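# Push cart with paper through door into yellow bay

## Task

Move the utility cart through the self-closing door into the other room and leave it parked in the yellow bay, with each of its four wheels fully inside the taped outline and none touching the tape. The case of copy paper has to finish in the cart's top tray without any part overhanging the tray's edges. Let the door close fully before ending. Either or both robots may be used, but any robot that tips over or is left leaning means failure.

## Robot and tools

Robots: two identical Hello Robot Stretch 4 units, r1 and r2. Each has an omni-wheel base, a mast with a lift, and one arm that telescopes forward and ends in a wrist (yaw, pitch, roll) and a two-finger gripper. About 1.6 m tall; the base edge lies within 0.23 m of the base origin.

Frames: base frame has its origin on the floor beneath the base centre, x forward, y left, z up, in metres. hand_pose (a point between the open fingertips) is reported in it, though the printed value may be slightly wrong. The odometry frame is the base frame where the robot began; base_odometry counts wheel turns only, so slip reads as motion. Heading in rad, left positive, -3.142 to 3.142. Each robot reports in its own frames, so relative placement of r1 and r2 can only be judged from images, lidar_m and wrist_depth_mm.

move: arguments r1, r2, cameras, blocking. blocking must be false (true or missing is refused); the call returns in about 0.5 s while motion continues. Each robot's object may hold base, joints, speeds, pace, contact_limits, or only end_of_arm. Robots left out keep whatever they were doing.
- base: relative offsets from where the base last reported itself (or from where it is now, if a move was still running). translate_m: straight forward(+)/back(-), -2 to 2 m. strafe_m: sideways, left +, -2 to 2 m. rotate_rad: spin in place, counter-clockwise +, -3.2 to 3.2 rad. translate_m and strafe_m may be combined into one straight diagonal drive; rotate_rad cannot be combined.
- joints: absolute targets by name. lift_m 0 to 1.2; arm_m 0 to 0.55 (extension); wrist_yaw_rad -1.134 to 4.276 (0 forward, + left, 3.14 folded back); wrist_pitch_rad -1.117 to 4.259 (0 level, 1.57 down); wrist_roll_rad -1.117 to 4.259 (+ clockwise seen from behind); gripper_m -0.038 to 0.141 (fingertip gap; negative squeezes the tips together). Out-of-range joint targets are clipped and reported; other bad values are refused; unknown keys make the call invalid.
- pace: slow, default, fast, max (base 0.1/0.3/0.4/0.6 m/s and 1/2/3/4 rad/s; lift up to 0.5 m/s; arm up to 0.7 m/s). A raised lift (above 0.2) slows the base, down to 0.3 m/s and 1 rad/s at full height. speeds: per-joint top speed instead of pace (not gripper).
- contact_limits: 0 (gentlest) to 1, for arm_m, lift_m, translate_m, strafe_m, rotate_rad, set next to the same command; default 0.5. A base limit persists until a later action names base. The arm only stops after a firm 15 to 40 N push even at 0. With 1 kg gripped keep lift_m limit at 0.15 or more, 0.3 for 2 kg.
- end_of_arm: "enable_torque" re-powers a wrist or gripper motor that shut off (torque_fault).
Actions end within 15 s; a motion still going at 14 s gets time_out.

wait(seconds 0 to 10, cameras): nothing new commanded; returns early once a commanded robot comes to rest. wait(0) reports progress under "earlier move". stop: brakes every running motion on both robots and re-brakes slack wheels; check the "stop:" line. zoom_image(camera, region [x0,y0,x1,y1] pixels, max 504x504) enlarges part of a camera's latest frame. finished_scene(scene): the first call only asks for a check; a second call in a later reply really ends the scene. Cameras: r1_/r2_ head_camera, head_left_camera, head_right_camera, wrist_camera, or all.

Results: per-robot state plus images, listed in the "pictures" line; frames may lag the state slightly. "as last shown" marks a robot repeated from earlier. The "move" line gives done or the worst status. base_status/joint_status: done, moving, off_target (may still push), contact_stop (that part goes slack), time_out (target dropped), limit_stop_at_own_body, limit_stop_at_tilt (lean over 6 degrees: lift, arm, wheels slack until it recovers), torque_fault. Any stop you did not request, or a refused call, cancels the remaining move/wait/finished_scene calls in the same reply. on_its_own lists uncommanded behaviour; "held at" is a target, not a reading. lidar_m: 12 distances in metres, 30-degree sectors, 1st straight ahead then counter-clockwise (4th left, 7th back, 10th right); "-" is nothing seen or closer than 0.25 m; misses glass, thin legs. wrist_depth_mm: 7x7 grid of depths 100 to 2000 mm, "-" when unreadable. turned_by_wheels vs turned_by_imu differing by over about 0.1 rad in a move means a hit or slip. base_tilt in degrees (forward, right), up to ~3 degrees bias. motor_effort in percent with peak in brackets; servo_current in mA; a gripper current rise after closing shows a real grip.

Cautions: robots touching each other and pushing even slightly is a failure; no reading reports contact. Two robots given the same drive can differ by ~3 cm per metre, which strains a shared load and can tip them. More than 1 kg held with arm_m over 0.2 while driving or turning risks toppling, worse at fast paces or with a high grip. Self-collision stops happen with the gripper over the base at low lift, tilted up and rolled, or turned right and tilted up; a folded-back wrist is especially sensitive. Slack lifts drop; slack wheels roll. Avoid drops, slams, hard hits and hard shoves. Loose objects may occasionally get nudged. The simulation keeps running while you deliberate.

Each tool is called after "Emit:" by a JSON object that holds its "api" and its "payload".

## Session

Emit:
{"api": "move", "payload": {"blocking": false}}

Scene clock: 0.00 s.
r1.base_odometry: x=+0.000 y=+0.000 heading=+0.000
r1.turned_by_wheels: +0.000
r1.turned_by_imu: +0.000
r1.base_tilt: forward=-1.6 right=+1.3
r1.lidar_m: 1.92 2.25 3.81 1.93 0.97 0.84 0.83 0.93 0.77 0.76 0.93 1.59
r1.base_status: not commanded
r1.joint_positions: lift_m=+0.127 arm_m=+0.000 wrist_yaw_rad=+3.089 wrist_pitch_rad=+0.002 wrist_roll_rad=+0.000 gripper_m=+0.056
r1.joint_status: not commanded
r1.measured_speeds: translate_m=+0.000 strafe_m=+0.000 rotate_rad=+0.000 lift_m=+0.000 arm_m=+0.000 wrist_yaw_rad=+0.000 wrist_pitch_rad=+0.000 wrist_roll_rad=+0.000
r1.motor_effort: lift_m=+20 arm_m=-4 wheel_0=+0 wheel_1=+2 wheel_2=+1
r1.servo_current: wrist_yaw_rad=46 wrist_pitch_rad=39 wrist_roll_rad=52 gripper_m=33
r1.hand_pose: x=-0.1125 y=+0.1024 z=+0.3046 quat_wxyz=(+0.026, -0.001, +0.000, +1.000) (m; r1's base frame)
r1.wrist_depth_mm: 137 138 - - - - - / 113 139 - - - - - / 117 140 229 - - - - / 137 160 - - - - - / - - - - - - - / - - 190 - 189 - - / 842 759 750 166 741 127 768
r2.base_odometry: x=+0.000 y=+0.000 heading=+0.000
r2.turned_by_wheels: +0.000
r2.turned_by_imu: +0.000
r2.base_tilt: forward=-0.7 right=+0.0
r2.lidar_m: 2.02 1.45 1.40 1.49 2.01 2.22 2.34 3.17 1.60 3.62 2.59 2.46
r2.base_status: not commanded
r2.joint_positions: lift_m=+0.295 arm_m=+0.000 wrist_yaw_rad=+3.133 wrist_pitch_rad=+0.001 wrist_roll_rad=+0.000 gripper_m=+0.056
r2.joint_status: not commanded
r2.measured_speeds: translate_m=+0.000 strafe_m=+0.000 rotate_rad=+0.000 lift_m=+0.000 arm_m=+0.000 wrist_yaw_rad=+0.000 wrist_pitch_rad=+0.000 wrist_roll_rad=+0.000
r2.motor_effort: lift_m=+18 arm_m=-4 wheel_0=+1 wheel_1=+0 wheel_2=+0
r2.servo_current: wrist_yaw_rad=39 wrist_pitch_rad=33 wrist_roll_rad=46 gripper_m=46
r2.hand_pose: x=-0.1167 y=+0.0898 z=+0.4727 quat_wxyz=(+0.004, -0.001, +0.000, +1.000) (m; r2's base frame)
r2.wrist_depth_mm: - 140 - - - - - / - 125 148 - - - - / - 129 191 - - - - / 144 143 267 - - - - / 228 - - - - - - / 225 1576 196 1576 189 1618 1464 / 237 991 1160 - - 1025 1060
pictures: r1_head_camera, r1_head_left_camera, r1_head_right_camera, r1_wrist_camera, r2_head_camera, r2_head_left_camera, r2_head_right_camera, r2_wrist_camera
Images, in order (width x height): r1_head_camera 420x560, r1_head_left_camera 420x672, r1_head_right_camera 420x672, r1_wrist_camera 616x392, r2_head_camera 420x560, r2_head_left_camera 420x672, r2_head_right_camera 420x672, r2_wrist_camera 616x392.

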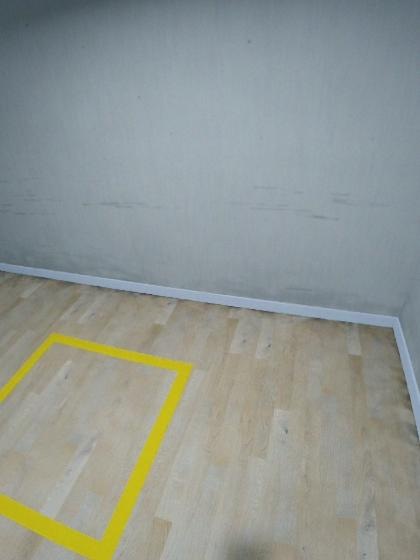

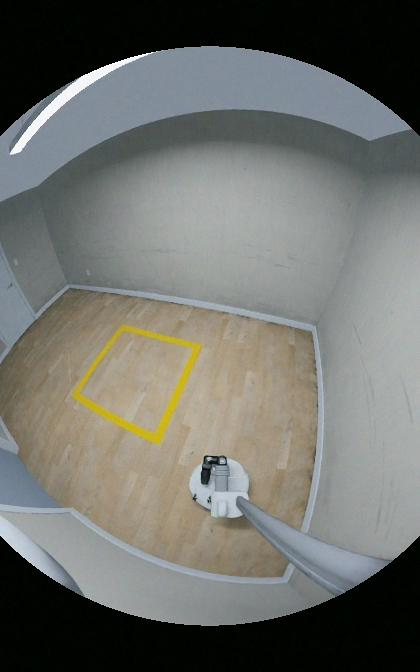

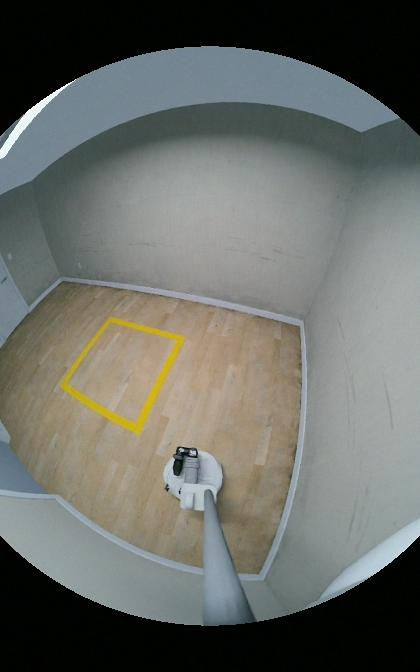

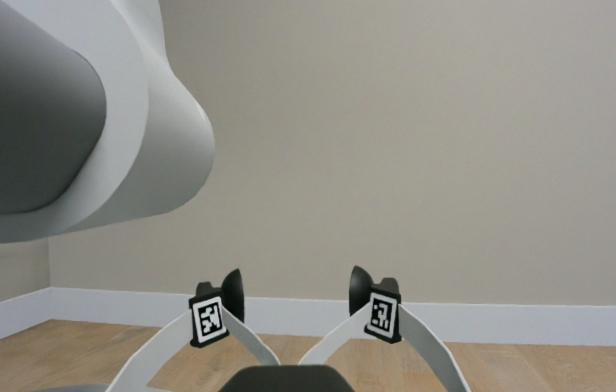

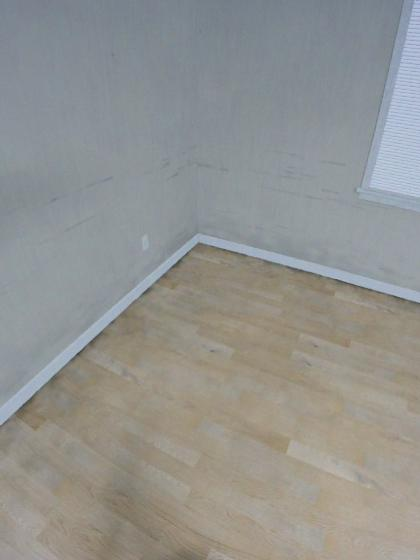

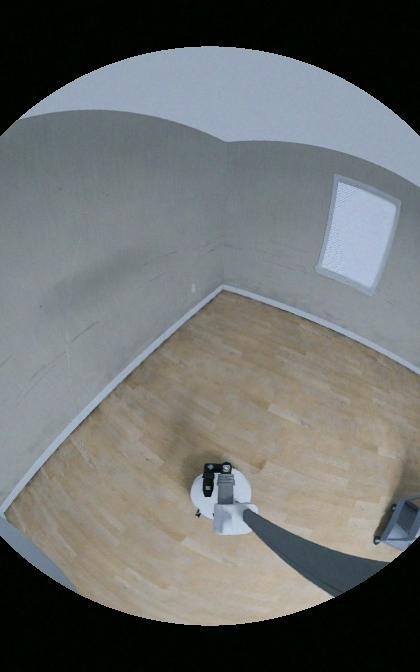

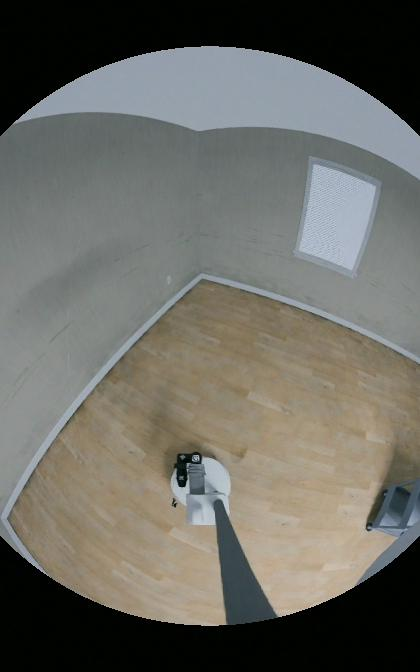

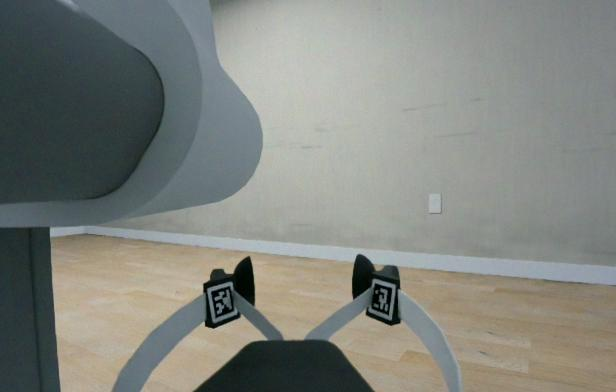

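Emit:
{"api": "move", "payload": {"r1": {"base": {"rotate_rad": 1.2}}, "r2": {"base": {"rotate_rad": -1.5}}, "blocking": false, "cameras": []}}

Emit:
{"api": "wait", "payload": {"seconds": 2.5, "cameras": ["r1_head_camera", "r1_head_left_camera", "r1_head_right_camera", "r2_head_camera", "r2_head_left_camera", "r2_head_right_camera"]}}

Scene clock: 4.43 s.
move: r1 moving; r2 moving
r1.base_odometry: x=+0.000 y=+0.000 heading=+0.252
r1.turned_by_wheels: +0.252
r1.turned_by_imu: +0.252
r1.base_tilt: forward=-1.6 right=+1.2
r1.lidar_m: 1.98 2.71 3.66 1.25 0.89 0.80 0.87 0.80 0.77 0.82 1.11 1.92
r1.base_status: rotate_rad moving
r1.joint_positions: lift_m=+0.127 arm_m=+0.000 wrist_yaw_rad=+3.089 wrist_pitch_rad=+0.002 wrist_roll_rad=+0.000 gripper_m=+0.056
r1.joint_status: not commanded
r1.measured_speeds: translate_m=-0.001 strafe_m=-0.001 rotate_rad=+0.980 lift_m=+0.000 arm_m=+0.000 wrist_yaw_rad=+0.000 wrist_pitch_rad=+0.000 wrist_roll_rad=+0.000
r1.motor_effort: lift_m=+20(20) arm_m=-4(4) wheel_0=-7(9) wheel_1=-7(8) wheel_2=-7(7)
r1.servo_current: wrist_yaw_rad=65(65) wrist_pitch_rad=46(52) wrist_roll_rad=52(65) gripper_m=39(46)
r1.hand_pose: x=-0.1125 y=+0.1024 z=+0.3046 quat_wxyz=(+0.026, -0.001, +0.000, +1.000) (m; r1's base frame)
r1.wrist_depth_mm: 136 138 - - - - - / 113 139 - - - - - / 118 140 229 - - - - / 137 161 - - - - - / - - - - - - - / - 1060 190 - 189 - - / 778 759 750 167 750 128 732
r2.base_odometry: x=+0.000 y=+0.000 heading=-0.252
r2.turned_by_wheels: -0.252
r2.turned_by_imu: -0.244
r2.base_tilt: forward=-0.6 right=+0.1
r2.lidar_m: 2.52 1.62 1.40 1.40 1.67 2.23 2.24 2.64 1.59 1.63 2.93 2.49
r2.base_status: rotate_rad moving
r2.joint_positions: lift_m=+0.295 arm_m=+0.000 wrist_yaw_rad=+3.133 wrist_pitch_rad=+0.001 wrist_roll_rad=+0.000 gripper_m=+0.056
r2.joint_status: not commanded
r2.measured_speeds: translate_m=+0.000 strafe_m=+0.000 rotate_rad=-0.974 lift_m=+0.000 arm_m=+0.000 wrist_yaw_rad=+0.000 wrist_pitch_rad=+0.000 wrist_roll_rad=+0.000
r2.motor_effort: lift_m=+18(18) arm_m=-4(4) wheel_0=+8(12) wheel_1=+10(10) wheel_2=+11(11)
r2.servo_current: wrist_yaw_rad=39(46) wrist_pitch_rad=39(46) wrist_roll_rad=39(52) gripper_m=52(52)
r2.hand_pose: x=-0.1167 y=+0.0898 z=+0.4727 quat_wxyz=(+0.004, -0.001, +0.000, +1.000) (m; r2's base frame)
r2.wrist_depth_mm: - 141 - - - - - / - 126 148 - - - - / - 129 191 - - - - / 144 143 267 - - - - / 228 - - - - - - / 226 1576 196 1576 189 1661 1464 / 237 1008 1138 - - 1060 1078
pictures: none
No camera images: "cameras" was empty.

Scene clock: 5.77 s.
earlier move: r1 done; r2 moving
r1.base_odometry: x=+0.000 y=+0.000 heading=+1.200
r1.turned_by_wheels: +0.948
r1.turned_by_imu: +0.953
r1.base_tilt: forward=-1.6 right=+1.3
r1.lidar_m: 3.90 1.54 0.93 0.82 0.85 0.82 0.77 0.75 1.00 1.89 1.97 2.45
r1.base_status: done
r1.joint_positions: lift_m=+0.127 arm_m=+0.000 wrist_yaw_rad=+3.089 wrist_pitch_rad=+0.002 wrist_roll_rad=+0.000 gripper_m=+0.056
r1.joint_status: not commanded
r1.measured_speeds: translate_m=+0.000 strafe_m=+0.000 rotate_rad=+0.000 lift_m=+0.000 arm_m=+0.000 wrist_yaw_rad=+0.000 wrist_pitch_rad=+0.000 wrist_roll_rad=+0.000
r1.motor_effort: lift_m=+20(20) arm_m=-4(4) wheel_0=-2(10) wheel_1=-2(9) wheel_2=+0(8)
r1.servo_current: wrist_yaw_rad=33(65) wrist_pitch_rad=39(52) wrist_roll_rad=59(65) gripper_m=46(52)
r1.hand_pose: x=-0.1125 y=+0.1024 z=+0.3046 quat_wxyz=(+0.026, -0.001, +0.000, +1.000) (m; r1's base frame)
r1.wrist_depth_mm: 136 139 - - - - - / 113 139 - - - - - / 117 139 229 - - - - / 137 162 - - - - - / - - - - - - - / - - 190 - 189 - - / 788 158 750 167 732 778 778
r2.base_odometry: x=+0.000 y=+0.000 heading=-1.499
r2.turned_by_wheels: -1.248
r2.turned_by_imu: -1.215
r2.base_tilt: forward=-0.6 right=+0.1
r2.lidar_m: 3.33 2.51 2.48 1.87 1.46 1.39 1.52 2.19 2.22 2.42 3.48 1.60
r2.base_status: rotate_rad moving
r2.joint_positions: lift_m=+0.295 arm_m=+0.000 wrist_yaw_rad=+3.133 wrist_pitch_rad=+0.001 wrist_roll_rad=+0.000 gripper_m=+0.056
r2.joint_status: not commanded
r2.measured_speeds: translate_m=+0.000 strafe_m=+0.000 rotate_rad=+0.000 lift_m=+0.000 arm_m=+0.000 wrist_yaw_rad=+0.000 wrist_pitch_rad=+0.000 wrist_roll_rad=+0.000
r2.motor_effort: lift_m=+18(18) arm_m=-4(4) wheel_0=+1(12) wheel_1=+1(12) wheel_2=+3(11)
r2.servo_current: wrist_yaw_rad=39(52) wrist_pitch_rad=39(46) wrist_roll_rad=46(59) gripper_m=52(52)
r2.hand_pose: x=-0.1167 y=+0.0898 z=+0.4727 quat_wxyz=(+0.004, -0.001, +0.000, +1.000) (m; r2's base frame)
r2.wrist_depth_mm: - 141 - - - - - / - 126 141 - - - - / - 129 183 - - - - / 144 144 262 - - - - / 229 - - - - - - / 226 1576 195 1464 190 - - / 225 991 1138 - - 1025 1078
wait: 1.33 of 2.5 s (r1 has come to rest)
pictures: r1_head_camera, r1_head_left_camera, r1_head_right_camera, r2_head_camera, r2_head_left_camera, r2_head_right_camera
Images, in order (width x height): r1_head_camera 420x560, r1_head_left_camera 420x672, r1_head_right_camera 420x672, r2_head_camera 420x560, r2_head_left_camera 420x672, r2_head_right_camera 420x672.

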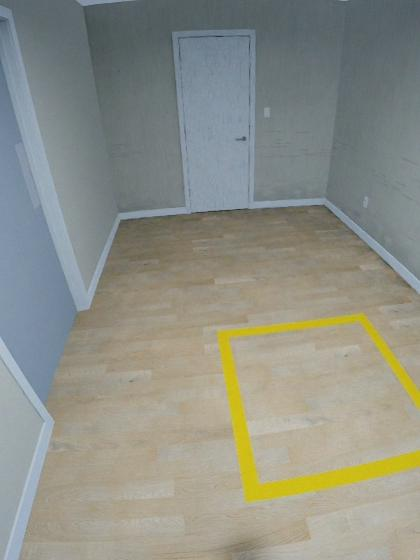

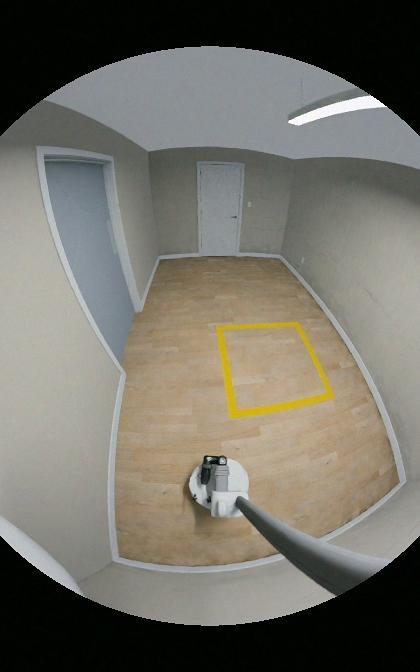

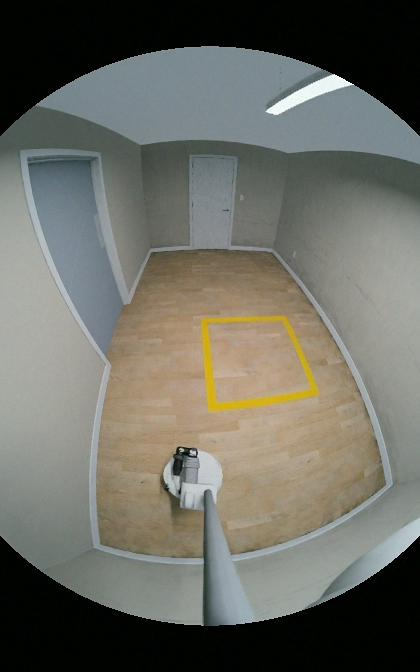

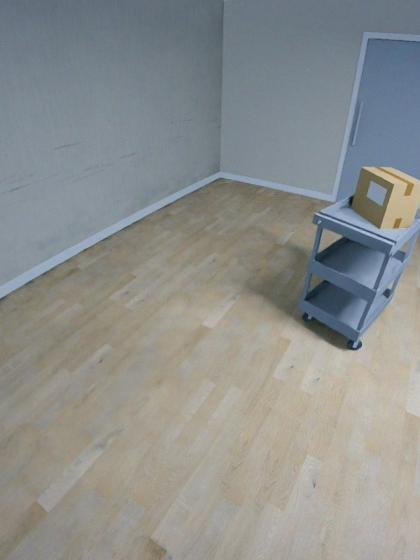

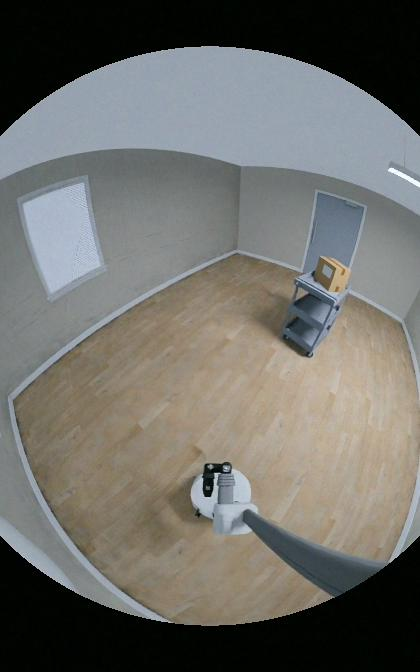

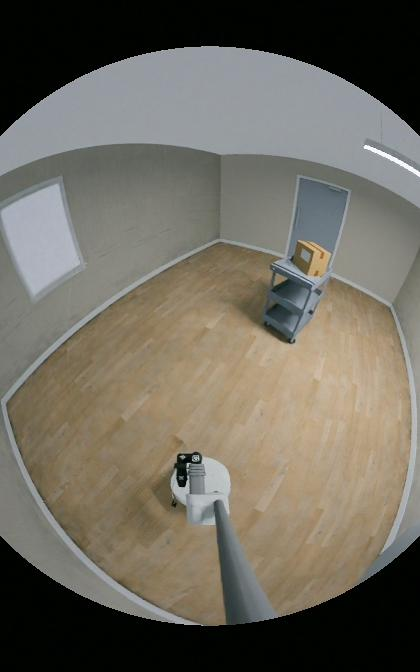

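Emit:
{"api": "zoom_image", "payload": {"camera": "r2_head_camera", "region": [220, 20, 420, 370]}}

Emit:
{"api": "zoom_image", "payload": {"camera": "r1_head_camera", "region": [0, 0, 140, 420]}}

Emit:
{"api": "zoom_image", "payload": {"camera": "r2_head_left_camera", "region": [240, 160, 420, 380]}}

Emit:
{"api": "zoom_image", "payload": {"camera": "r1_head_left_camera", "region": [20, 120, 170, 400]}}

Scaled by 1.440 from the camera's 420x560 image, which has a finer 1200x1600 frame.

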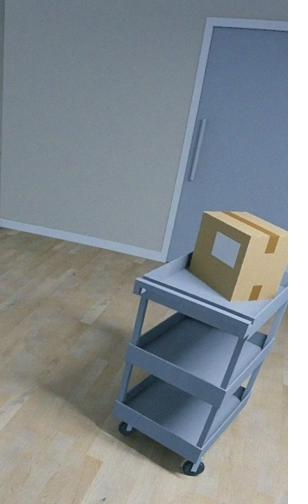

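Scaled by 1.200 from the camera's 420x560 image, which has a finer 600x800 frame.

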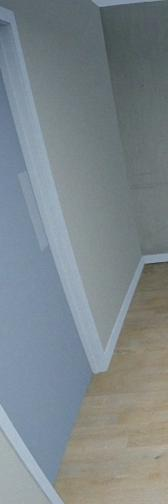

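Scaled by 2.291 from the camera's 420x672 image, which has a finer 600x960 frame.

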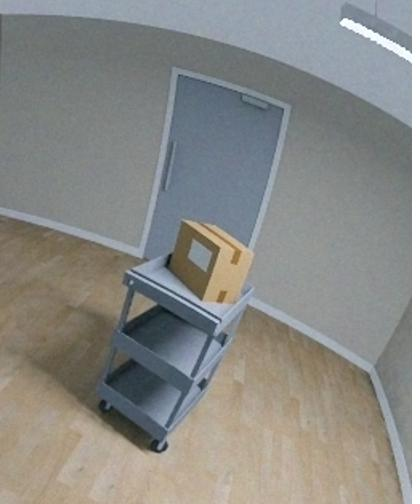

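Scaled by 1.800 from the camera's 420x672 image, which has a finer 600x960 frame.

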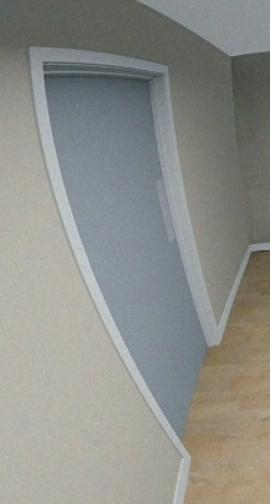

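Emit:
{"api": "move", "payload": {"r2": {"base": {"rotate_rad": -0.45}}, "blocking": false, "cameras": []}}

Emit:
{"api": "wait", "payload": {"seconds": 1.5, "cameras": ["r2_head_camera", "r2_head_left_camera", "r2_head_right_camera"]}}

Emit:
{"api": "zoom_image", "payload": {"camera": "r2_head_camera", "region": [80, 20, 330, 400]}}

Scene clock: 51.27 s.
earlier move: r2 done
move: r2 moving
r1.base_odometry: x=+0.000 y=+0.000 heading=+1.200
r1.turned_by_wheels: +0.000
r1.turned_by_imu: +0.000
r1.base_tilt: forward=-1.6 right=+1.2
r1.lidar_m: 3.92 1.53 0.95 0.84 0.87 0.84 0.75 0.79 1.03 1.92 1.95 2.48
r1.base_status: not commanded
r1.joint_positions: lift_m=+0.127 arm_m=+0.000 wrist_yaw_rad=+3.089 wrist_pitch_rad=+0.002 wrist_roll_rad=+0.000 gripper_m=+0.056
r1.joint_status: not commanded
r1.measured_speeds: translate_m=+0.000 strafe_m=+0.000 rotate_rad=+0.000 lift_m=+0.000 arm_m=+0.000 wrist_yaw_rad=+0.000 wrist_pitch_rad=+0.000 wrist_roll_rad=+0.000
r1.motor_effort: lift_m=+20(20) arm_m=-4(4) wheel_0=-1(2) wheel_1=-1(2) wheel_2=+0(0)
r1.servo_current: wrist_yaw_rad=46(59) wrist_pitch_rad=46(52) wrist_roll_rad=39(65) gripper_m=39(46)
r1.hand_pose: x=-0.1125 y=+0.1024 z=+0.3046 quat_wxyz=(+0.026, -0.001, +0.000, +1.000) (m; r1's base frame)
r1.wrist_depth_mm: 136 139 - - - - - / 114 139 - - - - - / 118 139 229 - - - - / 137 161 - - - - - / - - - - - - - / - - 189 - 189 - - / 798 159 750 167 741 768 778
r2.base_odometry: x=+0.000 y=+0.000 heading=-1.750
r2.turned_by_wheels: -0.251
r2.turned_by_imu: -0.243
r2.base_tilt: forward=-0.6 right=+0.1
r2.lidar_m: 1.71 2.79 2.48 2.46 1.57 1.38 1.42 1.75 2.24 2.23 2.74 1.61
r2.base_status: rotate_rad moving
r2.joint_positions: lift_m=+0.295 arm_m=+0.000 wrist_yaw_rad=+3.133 wrist_pitch_rad=+0.001 wrist_roll_rad=+0.000 gripper_m=+0.056
r2.joint_status: not commanded
r2.measured_speeds: translate_m=+0.000 strafe_m=+0.000 rotate_rad=-0.939 lift_m=+0.000 arm_m=+0.000 wrist_yaw_rad=+0.000 wrist_pitch_rad=+0.000 wrist_roll_rad=+0.000
r2.motor_effort: lift_m=+18(18) arm_m=-4(4) wheel_0=+3(12) wheel_1=+8(11) wheel_2=+9(11)
r2.servo_current: wrist_yaw_rad=46(59) wrist_pitch_rad=46(46) wrist_roll_rad=39(52) gripper_m=46(52)
r2.hand_pose: x=-0.1167 y=+0.0898 z=+0.4727 quat_wxyz=(+0.004, -0.001, +0.000, +1.000) (m; r2's base frame)
r2.wrist_depth_mm: - 141 - - - - - / - 127 142 - - - - / - 129 183 - - - - / 144 143 214 - - - - / 230 - - - - - - / 228 1576 195 1308 189 - - / 225 1025 1138 - - 1025 1098
pictures: none
No camera images: "cameras" was empty.

Scene clock: 52.00 s.
earlier move: r2 done
r1.base_odometry: x=+0.000 y=+0.000 heading=+1.200
r1.turned_by_wheels: +0.000
r1.turned_by_imu: +0.000
r1.base_tilt: forward=-1.6 right=+1.3
r1.lidar_m: 3.92 1.53 0.92 0.84 0.86 0.87 0.76 0.80 1.03 1.92 1.96 2.44
r1.base_status: not commanded
r1.joint_positions: lift_m=+0.127 arm_m=+0.000 wrist_yaw_rad=+3.089 wrist_pitch_rad=+0.002 wrist_roll_rad=+0.000 gripper_m=+0.056
r1.joint_status: not commanded
r1.measured_speeds: translate_m=+0.000 strafe_m=+0.000 rotate_rad=+0.000 lift_m=+0.000 arm_m=+0.000 wrist_yaw_rad=+0.000 wrist_pitch_rad=+0.000 wrist_roll_rad=+0.000
r1.motor_effort: lift_m=+20(20) arm_m=-4(4) wheel_0=-2(2) wheel_1=-1(2) wheel_2=+0(0)
r1.servo_current: wrist_yaw_rad=39(65) wrist_pitch_rad=33(52) wrist_roll_rad=59(65) gripper_m=46(46)
r1.hand_pose: x=-0.1125 y=+0.1024 z=+0.3046 quat_wxyz=(+0.026, -0.001, +0.000, +1.000) (m; r1's base frame)
r1.wrist_depth_mm: 136 139 - - - - - / 114 139 - - - - - / 118 140 229 - - - - / 137 161 - - - - - / - - - - - - - / - - 190 - 189 - - / 788 159 759 167 741 778 778
r2.base_odometry: x=+0.000 y=+0.000 heading=-1.949
r2.turned_by_wheels: -0.198
r2.turned_by_imu: -0.193
r2.base_tilt: forward=-0.7 right=+0.1
r2.lidar_m: 1.63 3.12 2.52 2.46 1.77 1.41 1.42 1.53 2.26 2.20 2.47 2.25
r2.base_status: done
r2.joint_positions: lift_m=+0.295 arm_m=+0.000 wrist_yaw_rad=+3.133 wrist_pitch_rad=+0.001 wrist_roll_rad=+0.000 gripper_m=+0.056
r2.joint_status: not commanded
r2.measured_speeds: translate_m=+0.000 strafe_m=+0.000 rotate_rad=+0.000 lift_m=+0.000 arm_m=+0.000 wrist_yaw_rad=+0.000 wrist_pitch_rad=+0.000 wrist_roll_rad=+0.000
r2.motor_effort: lift_m=+18(18) arm_m=-4(4) wheel_0=+4(12) wheel_1=+2(11) wheel_2=+3(11)
r2.servo_current: wrist_yaw_rad=46(59) wrist_pitch_rad=46(46) wrist_roll_rad=39(59) gripper_m=52(52)
r2.hand_pose: x=-0.1167 y=+0.0898 z=+0.4727 quat_wxyz=(+0.004, -0.001, +0.000, +1.000) (m; r2's base frame)
r2.wrist_depth_mm: - 141 - - - - - / - 126 142 - - - - / - 130 183 - - - - / 144 143 215 - - - - / 219 - - - - - - / 220 1464 193 169 190 - 1336 / 224 991 1118 - - 1060 1060
wait: 0.73 of 1.5 s (r2 has come to rest)
pictures: r2_head_camera, r2_head_left_camera, r2_head_right_camera
Images, in order (width x height): r2_head_camera 420x560, r2_head_left_camera 420x672, r2_head_right_camera 420x672.

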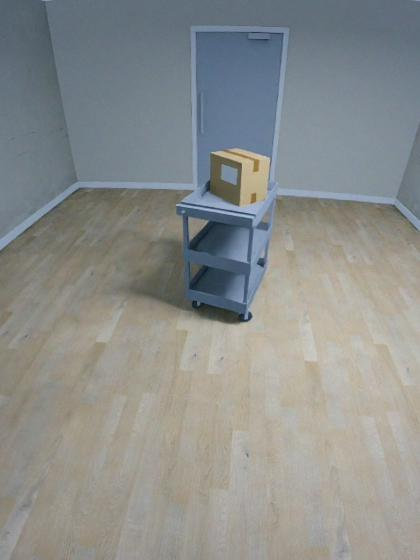

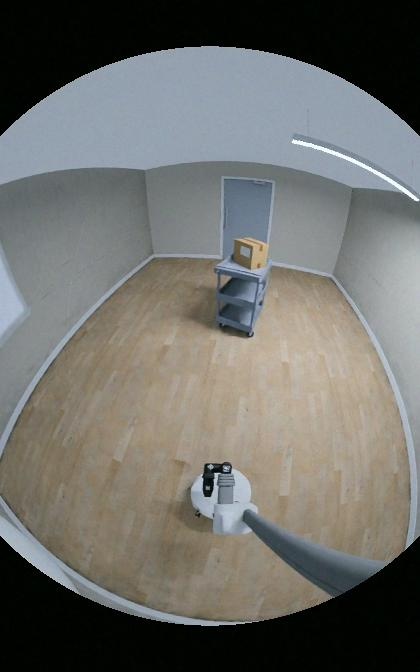

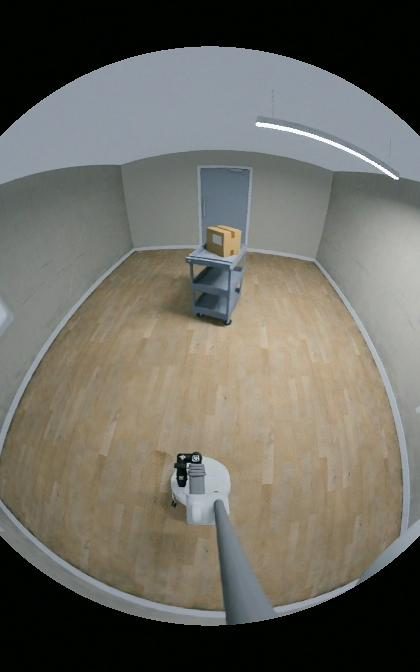

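Scaled by 1.326 from the camera's 420x560 image, which has a finer 1200x1600 frame.

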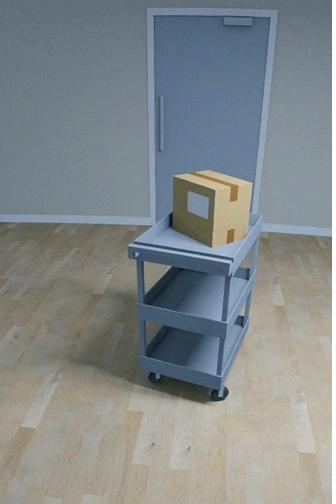

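Emit:
{"api": "move", "payload": {"r2": {"base": {"translate_m": 0.7}}, "blocking": false, "cameras": []}}

Emit:
{"api": "wait", "payload": {"seconds": 4, "cameras": ["r2_head_camera", "r2_head_left_camera"]}}

Emit:
{"api": "zoom_image", "payload": {"camera": "r2_head_camera", "region": [100, 100, 350, 480]}}

Scene clock: 126.43 s.
move: r2 moving
r1.base_odometry: x=+0.000 y=+0.000 heading=+1.200
r1.turned_by_wheels: +0.000
r1.turned_by_imu: +0.000
r1.base_tilt: forward=-1.6 right=+1.3
r1.lidar_m: 3.91 1.54 0.94 0.82 0.86 0.84 0.76 0.78 1.04 1.92 1.94 2.43
r1.base_status: not commanded
r1.joint_positions: lift_m=+0.127 arm_m=+0.000 wrist_yaw_rad=+3.089 wrist_pitch_rad=+0.002 wrist_roll_rad=+0.000 gripper_m=+0.056
r1.joint_status: not commanded
r1.measured_speeds: translate_m=+0.000 strafe_m=+0.000 rotate_rad=+0.000 lift_m=+0.000 arm_m=+0.000 wrist_yaw_rad=+0.000 wrist_pitch_rad=+0.000 wrist_roll_rad=+0.000
r1.motor_effort: lift_m=+20(20) arm_m=-4(4) wheel_0=-2(2) wheel_1=-1(2) wheel_2=+0(0)
r1.servo_current: wrist_yaw_rad=52(59) wrist_pitch_rad=39(46) wrist_roll_rad=39(72) gripper_m=46(46)
r1.hand_pose: x=-0.1125 y=+0.1024 z=+0.3046 quat_wxyz=(+0.026, -0.001, +0.000, +1.000) (m; r1's base frame)
r1.wrist_depth_mm: 136 138 - - - - - / 113 139 - - - - - / 117 139 229 - - - - / 137 162 - - - - - / - - - - - - - / - - 189 - 189 - - / 788 159 750 167 741 788 768
r2.base_odometry: x=-0.011 y=-0.029 heading=-1.949
r2.turned_by_wheels: +0.000
r2.turned_by_imu: +0.000
r2.base_tilt: forward=-0.7 right=+0.1
r2.lidar_m: 1.59 3.15 2.52 2.49 1.83 1.47 1.42 1.57 2.25 2.23 2.46 2.21
r2.base_status: translate_m moving
r2.joint_positions: lift_m=+0.295 arm_m=+0.000 wrist_yaw_rad=+3.133 wrist_pitch_rad=+0.001 wrist_roll_rad=+0.000 gripper_m=+0.056
r2.joint_status: not commanded
r2.measured_speeds: translate_m=+0.121 strafe_m=+0.001 rotate_rad=-0.001 lift_m=+0.000 arm_m=+0.000 wrist_yaw_rad=+0.000 wrist_pitch_rad=+0.000 wrist_roll_rad=+0.000
r2.motor_effort: lift_m=+18(18) arm_m=-4(4) wheel_0=+7(12) wheel_1=+7(8) wheel_2=-11(13)
r2.servo_current: wrist_yaw_rad=46(59) wrist_pitch_rad=33(46) wrist_roll_rad=52(65) gripper_m=46(52)
r2.hand_pose: x=-0.1167 y=+0.0898 z=+0.4727 quat_wxyz=(+0.004, -0.001, +0.000, +1.000) (m; r2's base frame)
r2.wrist_depth_mm: - 141 - - - - - / - 126 142 - - - - / - 129 183 - - - - / 144 143 213 - - - - / 220 - - - - - - / 227 1397 193 1336 190 - 1336 / 237 1008 1138 - - 1042 1078
pictures: none
No camera images: "cameras" was empty.

Scene clock: 129.77 s.
earlier move: r2 done
r1.base_odometry: x=+0.000 y=+0.000 heading=+1.200
r1.turned_by_wheels: +0.000
r1.turned_by_imu: +0.000
r1.base_tilt: forward=-1.6 right=+1.3
r1.lidar_m: 3.90 1.56 0.92 0.83 0.86 0.83 0.77 0.77 1.00 1.91 1.94 2.48
r1.base_status: not commanded
r1.joint_positions: lift_m=+0.127 arm_m=+0.000 wrist_yaw_rad=+3.089 wrist_pitch_rad=+0.002 wrist_roll_rad=+0.000 gripper_m=+0.056
r1.joint_status: not commanded
r1.measured_speeds: translate_m=+0.000 strafe_m=+0.000 rotate_rad=+0.000 lift_m=+0.000 arm_m=+0.000 wrist_yaw_rad=+0.000 wrist_pitch_rad=+0.000 wrist_roll_rad=+0.000
r1.motor_effort: lift_m=+20(20) arm_m=-4(4) wheel_0=-1(2) wheel_1=-1(2) wheel_2=+0(0)
r1.servo_current: wrist_yaw_rad=39(72) wrist_pitch_rad=46(52) wrist_roll_rad=39(72) gripper_m=39(52)
r1.hand_pose: x=-0.1125 y=+0.1024 z=+0.3046 quat_wxyz=(+0.026, -0.001, +0.000, +1.000) (m; r1's base frame)
r1.wrist_depth_mm: 136 139 - - - - - / 113 139 - - - - - / 118 140 229 - - - - / 137 161 - - - - - / - - - - - - - / - - 190 - 190 - - / 798 158 759 167 741 778 768
r2.base_odometry: x=-0.258 y=-0.651 heading=-1.948
r2.turned_by_wheels: +0.000
r2.turned_by_imu: +0.002
r2.base_tilt: forward=-0.7 right=+0.0
r2.lidar_m: 0.95 3.00 2.43 2.37 2.65 2.11 2.09 2.31 2.34 2.33 2.60 0.93
r2.base_status: done
r2.joint_positions: lift_m=+0.295 arm_m=+0.000 wrist_yaw_rad=+3.133 wrist_pitch_rad=+0.001 wrist_roll_rad=+0.000 gripper_m=+0.056
r2.joint_status: not commanded
r2.measured_speeds: translate_m=+0.000 strafe_m=+0.000 rotate_rad=+0.000 lift_m=+0.000 arm_m=+0.000 wrist_yaw_rad=+0.000 wrist_pitch_rad=+0.000 wrist_roll_rad=+0.000
r2.motor_effort: lift_m=+18(18) arm_m=-4(4) wheel_0=+2(12) wheel_1=+4(9) wheel_2=-2(14)
r2.servo_current: wrist_yaw_rad=46(59) wrist_pitch_rad=39(46) wrist_roll_rad=33(65) gripper_m=52(52)
r2.hand_pose: x=-0.1167 y=+0.0898 z=+0.4727 quat_wxyz=(+0.004, -0.001, +0.000, +1.000) (m; r2's base frame)
r2.wrist_depth_mm: - 141 - - - - - / - 126 150 - - - - / - 130 183 - - - - / 144 143 271 - - - - / 229 - - - - - - / 227 1576 196 1537 189 1618 1499 / 225 1008 1138 - - 1025 1078
wait: 3.33 of 4 s (r2 has come to rest)
pictures: r2_head_camera, r2_head_left_camera
Images, in order (width x height): r2_head_camera 420x560, r2_head_left_camera 420x672.

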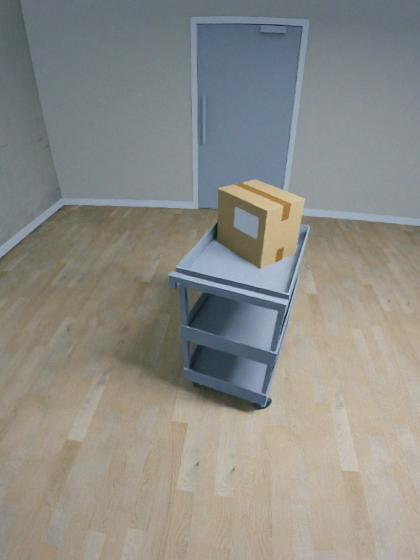

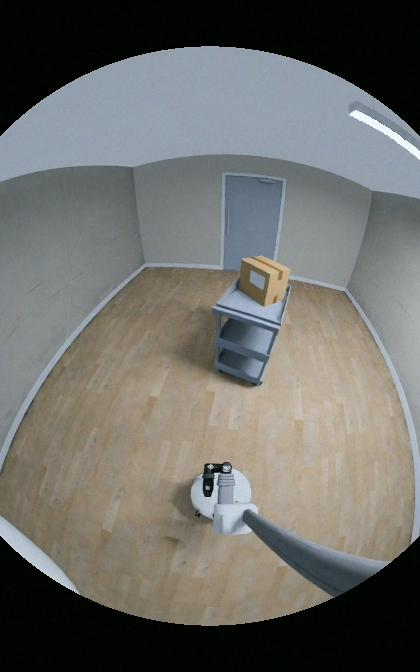

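Scaled by 1.326 from the camera's 420x560 image, which has a finer 1200x1600 frame.

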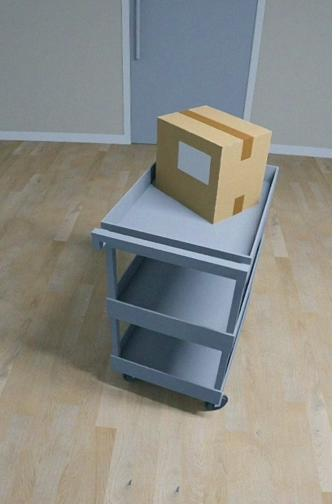

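Emit:
{"api": "zoom_image", "payload": {"camera": "r2_head_camera", "region": [160, 160, 320, 320]}}

Scaled by 3.150 from the camera's 420x560 image, which has a finer 1200x1600 frame.

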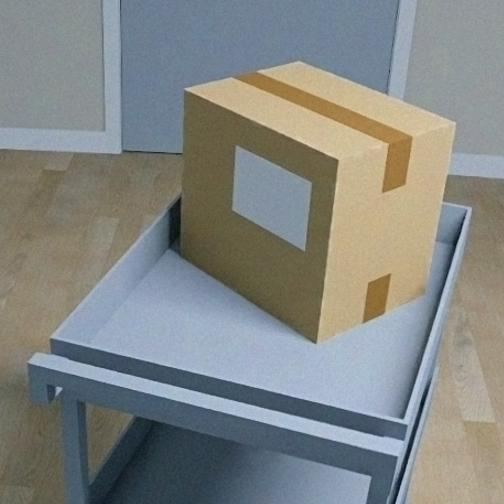

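Emit:
{"api": "move", "payload": {"r1": {"base": {"translate_m": 1.35, "strafe_m": 0.3}}, "r2": {"base": {"strafe_m": 0.58}}, "blocking": false, "cameras": []}}

Emit:
{"api": "wait", "payload": {"seconds": 3, "cameras": ["r2_head_camera"]}}

Scene clock: 336.03 s.
move: r1 moving; r2 moving
r1.base_odometry: x=+0.005 y=+0.032 heading=+1.200
r1.turned_by_wheels: +0.000
r1.turned_by_imu: +0.000
r1.base_tilt: forward=-1.6 right=+1.3
r1.lidar_m: 3.88 1.54 0.91 0.84 0.85 0.85 0.80 0.83 1.06 1.92 1.97 2.47
r1.base_status: translate_m moving; strafe_m moving
r1.joint_positions: lift_m=+0.127 arm_m=+0.000 wrist_yaw_rad=+3.089 wrist_pitch_rad=+0.002 wrist_roll_rad=+0.000 gripper_m=+0.056
r1.joint_status: not commanded
r1.measured_speeds: translate_m=+0.122 strafe_m=+0.028 rotate_rad=+0.004 lift_m=+0.000 arm_m=+0.000 wrist_yaw_rad=+0.000 wrist_pitch_rad=+0.000 wrist_roll_rad=+0.000
r1.motor_effort: lift_m=+20(20) arm_m=-4(4) wheel_0=+4(6) wheel_1=+7(8) wheel_2=-8(9)
r1.servo_current: wrist_yaw_rad=39(65) wrist_pitch_rad=46(46) wrist_roll_rad=59(59) gripper_m=39(46)
r1.hand_pose: x=-0.1125 y=+0.1024 z=+0.3046 quat_wxyz=(+0.026, -0.001, +0.000, +1.000) (m; r1's base frame)
r1.wrist_depth_mm: 136 138 - - - - - / 112 139 - - - - - / 116 139 220 - - - - / 136 157 - - - - - / - - - - - - - / - - 190 - 189 1060 - / 788 750 750 167 741 778 778
r2.base_odometry: x=-0.224 y=-0.664 heading=-1.948
r2.turned_by_wheels: +0.000
r2.turned_by_imu: +0.001
r2.base_tilt: forward=-0.7 right=+0.1
r2.lidar_m: 0.96 3.00 2.40 2.35 2.60 2.13 2.10 2.31 2.41 2.38 2.61 0.94
r2.base_status: strafe_m moving
r2.joint_positions: lift_m=+0.295 arm_m=+0.000 wrist_yaw_rad=+3.133 wrist_pitch_rad=+0.001 wrist_roll_rad=+0.000 gripper_m=+0.056
r2.joint_status: not commanded
r2.measured_speeds: translate_m=+0.000 strafe_m=+0.140 rotate_rad=+0.001 lift_m=+0.000 arm_m=+0.000 wrist_yaw_rad=+0.000 wrist_pitch_rad=+0.000 wrist_roll_rad=+0.000
r2.motor_effort: lift_m=+18(18) arm_m=-4(4) wheel_0=-10(14) wheel_1=+10(12) wheel_2=+1(2)
r2.servo_current: wrist_yaw_rad=46(59) wrist_pitch_rad=39(46) wrist_roll_rad=59(59) gripper_m=46(52)
r2.hand_pose: x=-0.1167 y=+0.0898 z=+0.4727 quat_wxyz=(+0.004, -0.001, +0.000, +1.000) (m; r2's base frame)
r2.wrist_depth_mm: - 141 - - - - - / - 126 150 - - - - / - 129 183 - - - - / 144 143 270 - - - - / 229 - - - - - - / 228 1576 196 1576 189 1618 1464 / 225 1008 1138 - - 1042 1078
pictures: none
No camera images: "cameras" was empty.

Scene clock: 338.80 s.
earlier move: r1 moving; r2 done
r1.base_odometry: x=+0.122 y=+0.796 heading=+1.200
r1.turned_by_wheels: +0.000
r1.turned_by_imu: +0.001
r1.base_tilt: forward=-1.6 right=+1.3
r1.lidar_m: 3.11 1.41 0.93 0.75 0.78 0.99 1.56 1.60 2.03 2.00 2.04 2.55
r1.base_status: translate_m moving; strafe_m moving
r1.joint_positions: lift_m=+0.127 arm_m=+0.000 wrist_yaw_rad=+3.089 wrist_pitch_rad=+0.002 wrist_roll_rad=+0.000 gripper_m=+0.056
r1.joint_status: not commanded
r1.measured_speeds: translate_m=+0.292 strafe_m=+0.065 rotate_rad=-0.002 lift_m=+0.000 arm_m=+0.000 wrist_yaw_rad=+0.000 wrist_pitch_rad=+0.000 wrist_roll_rad=+0.000
r1.motor_effort: lift_m=+20(20) arm_m=-4(4) wheel_0=+5(7) wheel_1=+4(9) wheel_2=-5(10)
r1.servo_current: wrist_yaw_rad=46(72) wrist_pitch_rad=33(46) wrist_roll_rad=33(72) gripper_m=39(46)
r1.hand_pose: x=-0.1125 y=+0.1024 z=+0.3046 quat_wxyz=(+0.026, -0.001, +0.000, +1.000) (m; r1's base frame)
r1.wrist_depth_mm: 136 138 - - - - - / 110 138 - - - - - / 117 139 211 - - - - / 137 146 252 - - - - / - - - - - - - / 1182 1205 194 1205 189 1078 - / 842 750 750 167 741 768 768
r2.base_odometry: x=+0.281 y=-0.864 heading=-1.948
r2.turned_by_wheels: +0.000
r2.turned_by_imu: +0.000
r2.base_tilt: forward=-0.7 right=+0.1
r2.lidar_m: 3.73 2.29 1.84 1.81 2.02 2.05 2.01 2.23 2.93 2.91 1.25 1.16
r2.base_status: done
r2.joint_positions: lift_m=+0.295 arm_m=+0.000 wrist_yaw_rad=+3.133 wrist_pitch_rad=+0.001 wrist_roll_rad=+0.000 gripper_m=+0.056
r2.joint_status: not commanded
r2.measured_speeds: translate_m=+0.000 strafe_m=+0.000 rotate_rad=+0.000 lift_m=+0.000 arm_m=+0.000 wrist_yaw_rad=+0.000 wrist_pitch_rad=+0.000 wrist_roll_rad=+0.000
r2.motor_effort: lift_m=+18(18) arm_m=-4(4) wheel_0=+0(14) wheel_1=+1(13) wheel_2=+0(2)
r2.servo_current: wrist_yaw_rad=39(59) wrist_pitch_rad=39(46) wrist_roll_rad=39(59) gripper_m=46(52)
r2.hand_pose: x=-0.1167 y=+0.0898 z=+0.4727 quat_wxyz=(+0.004, -0.001, +0.000, +1.000) (m; r2's base frame)
r2.wrist_depth_mm: - 141 - - - - - / - 126 150 - - - - / - 129 184 - - - - / 144 143 271 - - - - / 229 - - - - - - / 227 1576 196 1576 190 1618 1464 / 226 1008 1138 - - 1025 1098
wait: 2.77 of 3 s (r2 has come to rest)
pictures: r2_head_camera
Images, in order (width x height): r2_head_camera 420x560.

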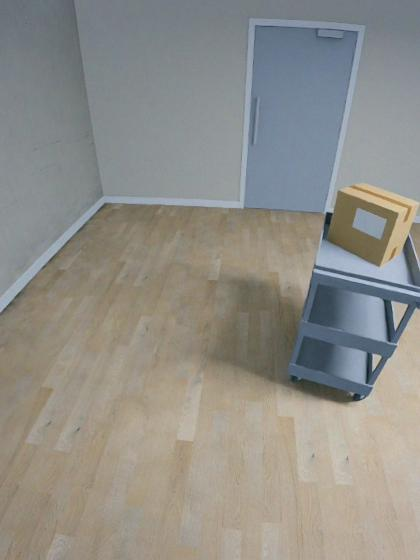

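Emit:
{"api": "move", "payload": {"r2": {"base": {"translate_m": 2.0}}, "blocking": false, "cameras": []}}

Emit:
{"api": "wait", "payload": {"seconds": 3, "cameras": ["r1_head_camera", "r1_head_left_camera"]}}

Emit:
{"api": "wait", "payload": {"seconds": 6, "cameras": ["r2_head_camera", "r2_head_right_camera"]}}

Scene clock: 350.77 s.
earlier move: r1 done
move: r2 moving
r1.base_odometry: x=+0.209 y=+1.367 heading=+1.200
r1.turned_by_wheels: +0.000
r1.turned_by_imu: +0.001
r1.base_tilt: forward=-1.6 right=+1.3
r1.lidar_m: 2.54 1.22 0.87 0.80 0.77 0.93 2.00 2.17 2.26 2.06 2.10 2.60
r1.base_status: done
r1.joint_positions: lift_m=+0.127 arm_m=+0.000 wrist_yaw_rad=+3.089 wrist_pitch_rad=+0.002 wrist_roll_rad=+0.000 gripper_m=+0.056
r1.joint_status: not commanded
r1.measured_speeds: translate_m=+0.000 strafe_m=+0.000 rotate_rad=+0.000 lift_m=+0.000 arm_m=+0.000 wrist_yaw_rad=+0.000 wrist_pitch_rad=+0.000 wrist_roll_rad=+0.000
r1.motor_effort: lift_m=+20(20) arm_m=-4(4) wheel_0=+2(3) wheel_1=+1(1) wheel_2=+1(1)
r1.servo_current: wrist_yaw_rad=65(65) wrist_pitch_rad=39(46) wrist_roll_rad=52(52) gripper_m=39(52)
r1.hand_pose: x=-0.1125 y=+0.1024 z=+0.3046 quat_wxyz=(+0.026, -0.001, +0.000, +1.000) (m; r1's base frame)
r1.wrist_depth_mm: 136 139 - - - - - / 113 139 - - - - - / 117 140 272 - - - - / 137 161 - - - - - / 1983 - - - - - - / 1205 1205 195 1205 189 - - / 866 750 759 167 750 741 -
r2.base_odometry: x=+0.270 y=-0.893 heading=-1.948
r2.turned_by_wheels: +0.000
r2.turned_by_imu: +0.001
r2.base_tilt: forward=-0.7 right=+0.1
r2.lidar_m: 3.71 2.28 1.83 1.81 2.02 2.05 2.04 2.25 2.93 2.91 1.24 1.14
r2.base_status: translate_m moving
r2.joint_positions: lift_m=+0.295 arm_m=+0.000 wrist_yaw_rad=+3.133 wrist_pitch_rad=+0.001 wrist_roll_rad=+0.000 gripper_m=+0.056
r2.joint_status: not commanded
r2.measured_speeds: translate_m=+0.122 strafe_m=+0.000 rotate_rad=+0.001 lift_m=+0.000 arm_m=+0.000 wrist_yaw_rad=+0.000 wrist_pitch_rad=+0.000 wrist_roll_rad=+0.000
r2.motor_effort: lift_m=+18(18) arm_m=-4(4) wheel_0=+8(8) wheel_1=+7(8) wheel_2=-12(13)
r2.servo_current: wrist_yaw_rad=52(65) wrist_pitch_rad=39(46) wrist_roll_rad=46(59) gripper_m=52(52)
r2.hand_pose: x=-0.1167 y=+0.0898 z=+0.4727 quat_wxyz=(+0.004, -0.001, +0.000, +1.000) (m; r2's base frame)
r2.wrist_depth_mm: - 141 - - - - - / - 126 150 - - - - / - 129 183 - - - - / 144 143 270 - - - - / 229 - - - - - - / 226 1618 196 1576 190 1661 1499 / 227 1025 1160 - - 1060 1060
pictures: none
No camera images: "cameras" was empty.

Scene clock: 353.77 s.
earlier move: r2 moving
r1.base_odometry: x=+0.209 y=+1.367 heading=+1.200
r1.turned_by_wheels: +0.000
r1.turned_by_imu: +0.000
r1.base_tilt: forward=-1.6 right=+1.2
r1.lidar_m: 2.54 1.21 0.87 0.78 0.76 0.92 2.02 2.18 2.24 2.05 2.06 2.63
r1.base_status: done
r1.joint_positions: lift_m=+0.127 arm_m=+0.000 wrist_yaw_rad=+3.089 wrist_pitch_rad=+0.002 wrist_roll_rad=+0.000 gripper_m=+0.056
r1.joint_status: not commanded
r1.measured_speeds: translate_m=+0.000 strafe_m=+0.000 rotate_rad=+0.000 lift_m=+0.000 arm_m=+0.000 wrist_yaw_rad=+0.000 wrist_pitch_rad=+0.000 wrist_roll_rad=+0.000
r1.motor_effort: lift_m=+20(20) arm_m=-4(4) wheel_0=+3(3) wheel_1=+1(1) wheel_2=+1(1)
r1.servo_current: wrist_yaw_rad=59(65) wrist_pitch_rad=33(52) wrist_roll_rad=52(65) gripper_m=39(52)
r1.hand_pose: x=-0.1125 y=+0.1024 z=+0.3046 quat_wxyz=(+0.026, -0.001, +0.000, +1.000) (m; r1's base frame)
r1.wrist_depth_mm: 136 138 - - - - - / 113 139 - - - - - / 117 140 273 - - - - / 137 162 - - - - - / - - - - - - - / 1182 1182 195 1182 189 - - / 854 741 759 167 750 741 -
r2.base_odometry: x=-0.040 y=-1.674 heading=-1.948
r2.turned_by_wheels: +0.000
r2.turned_by_imu: +0.001
r2.base_tilt: forward=-0.7 right=+0.1
r2.lidar_m: 2.89 2.12 1.71 1.70 1.83 2.91 2.86 3.15 3.06 0.59 0.49 1.00
r2.base_status: translate_m moving
r2.joint_positions: lift_m=+0.295 arm_m=+0.000 wrist_yaw_rad=+3.133 wrist_pitch_rad=+0.001 wrist_roll_rad=+0.000 gripper_m=+0.056
r2.joint_status: not commanded
r2.measured_speeds: translate_m=+0.301 strafe_m=+0.002 rotate_rad=+0.002 lift_m=+0.000 arm_m=+0.000 wrist_yaw_rad=+0.000 wrist_pitch_rad=+0.000 wrist_roll_rad=+0.000
r2.motor_effort: lift_m=+18(18) arm_m=-4(5) wheel_0=+6(10) wheel_1=+5(9) wheel_2=-10(14)
r2.servo_current: wrist_yaw_rad=46(65) wrist_pitch_rad=33(46) wrist_roll_rad=52(59) gripper_m=52(59)
r2.hand_pose: x=-0.1167 y=+0.0898 z=+0.4727 quat_wxyz=(+0.004, -0.001, +0.000, +1.000) (m; r2's base frame)
r2.wrist_depth_mm: - 141 - - - - - / - 126 149 - - - - / - 130 182 - - - - / 144 144 268 - - - - / 229 - - - - - - / 227 1576 196 1576 190 1618 1430 / 237 1025 1138 - - 1042 1078
wait: 3.00 s; no rest
pictures: r1_head_camera, r1_head_left_camera
Images, in order (width x height): r1_head_camera 420x560, r1_head_left_camera 420x672.

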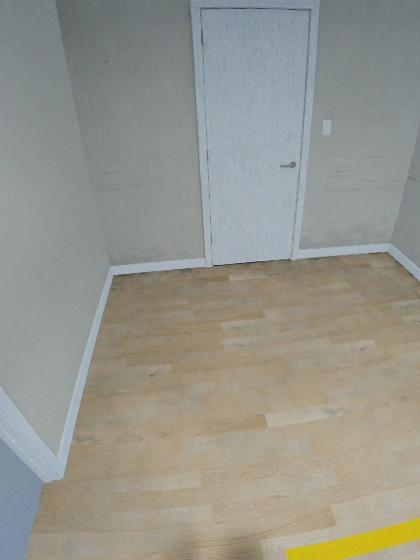

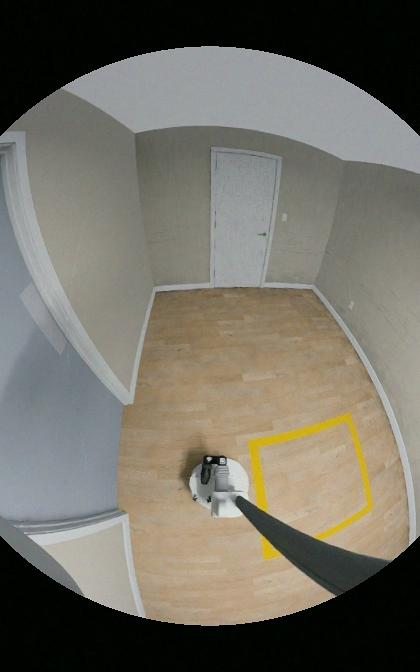

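Scene clock: 358.40 s.
earlier move: r2 done
r1.base_odometry: x=+0.209 y=+1.367 heading=+1.200
r1.turned_by_wheels: +0.000
r1.turned_by_imu: +0.000
r1.base_tilt: forward=-1.6 right=+1.3
r1.lidar_m: 2.56 1.19 0.88 0.77 0.78 0.92 2.01 2.19 2.24 2.06 2.07 2.62
r1.base_status: done
r1.joint_positions: lift_m=+0.127 arm_m=+0.000 wrist_yaw_rad=+3.089 wrist_pitch_rad=+0.002 wrist_roll_rad=+0.000 gripper_m=+0.056
r1.joint_status: not commanded
r1.measured_speeds: translate_m=+0.000 strafe_m=+0.000 rotate_rad=+0.000 lift_m=+0.000 arm_m=+0.000 wrist_yaw_rad=+0.000 wrist_pitch_rad=+0.000 wrist_roll_rad=+0.000
r1.motor_effort: lift_m=+20(20) arm_m=-4(4) wheel_0=+2(3) wheel_1=+1(1) wheel_2=+1(1)
r1.servo_current: wrist_yaw_rad=39(72) wrist_pitch_rad=46(52) wrist_roll_rad=59(72) gripper_m=39(52)
r1.hand_pose: x=-0.1125 y=+0.1024 z=+0.3046 quat_wxyz=(+0.026, -0.001, +0.000, +1.000) (m; r1's base frame)
r1.wrist_depth_mm: 136 139 - - - - - / 113 139 - - - - - / 118 140 272 - - - - / 137 162 - - - - - / 1983 - - - - - - / 1160 1205 194 1205 189 - - / 854 759 759 167 741 723 -
r2.base_odometry: x=-0.456 y=-2.723 heading=-1.948
r2.turned_by_wheels: +0.000
r2.turned_by_imu: +0.001
r2.base_tilt: forward=-0.7 right=+0.1
r2.lidar_m: 1.85 1.89 1.54 1.50 1.69 2.66 3.99 0.84 0.80 3.23 2.29 1.80
r2.base_status: done
r2.joint_positions: lift_m=+0.295 arm_m=+0.000 wrist_yaw_rad=+3.133 wrist_pitch_rad=+0.001 wrist_roll_rad=+0.000 gripper_m=+0.056
r2.joint_status: not commanded
r2.measured_speeds: translate_m=+0.000 strafe_m=+0.000 rotate_rad=+0.000 lift_m=+0.000 arm_m=+0.000 wrist_yaw_rad=+0.000 wrist_pitch_rad=+0.000 wrist_roll_rad=+0.000
r2.motor_effort: lift_m=+18(18) arm_m=-4(5) wheel_0=+2(10) wheel_1=+4(9) wheel_2=-3(14)
r2.servo_current: wrist_yaw_rad=46(65) wrist_pitch_rad=39(46) wrist_roll_rad=65(65) gripper_m=46(59)
r2.hand_pose: x=-0.1167 y=+0.0898 z=+0.4727 quat_wxyz=(+0.004, -0.001, +0.000, +1.000) (m; r2's base frame)
r2.wrist_depth_mm: - 141 - - - - - / - 126 150 - - - - / - 130 183 - - - - / 144 143 271 - - - - / 229 - - - - - - / 220 1576 196 1576 190 1576 1499 / 226 991 1138 - - 1042 1078
wait: 4.63 of 6 s (r2 has come to rest)
pictures: r2_head_camera, r2_head_right_camera
Images, in order (width x height): r2_head_camera 420x560, r2_head_right_camera 420x672.

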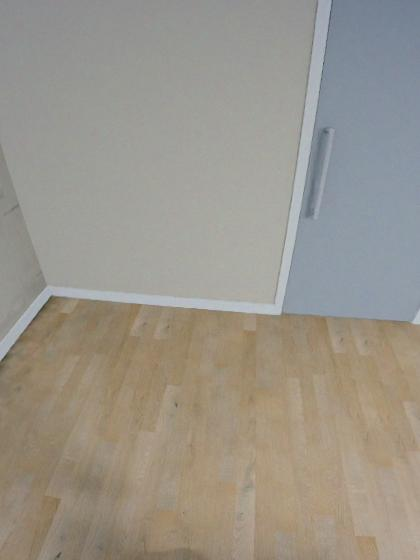

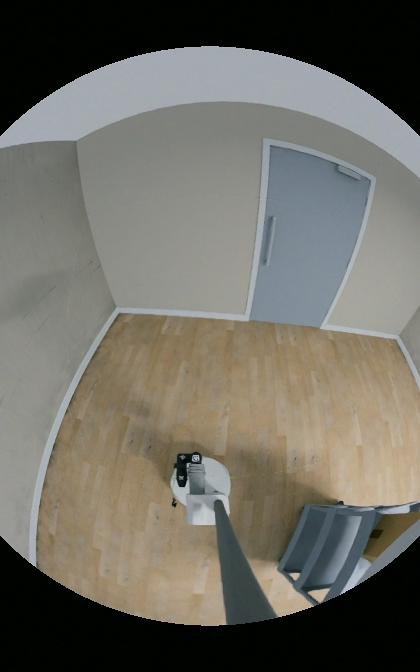

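Emit:
{"api": "zoom_image", "payload": {"camera": "r2_head_right_camera", "region": [260, 460, 420, 620]}}

Emit:
{"api": "zoom_image", "payload": {"camera": "r2_head_camera", "region": [260, 90, 420, 340]}}

Scaled by 3.150 from the camera's 420x672 image, which has a finer 600x960 frame.

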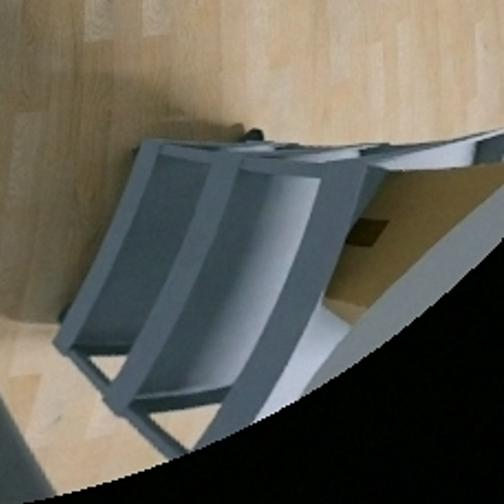

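Scaled by 2.016 from the camera's 420x560 image, which has a finer 1200x1600 frame.

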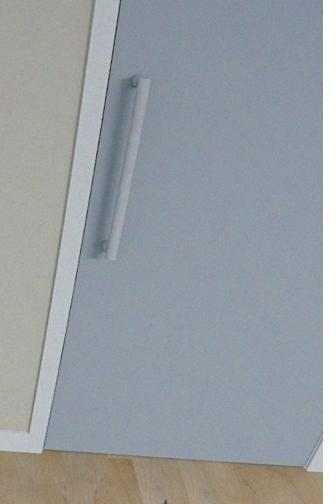

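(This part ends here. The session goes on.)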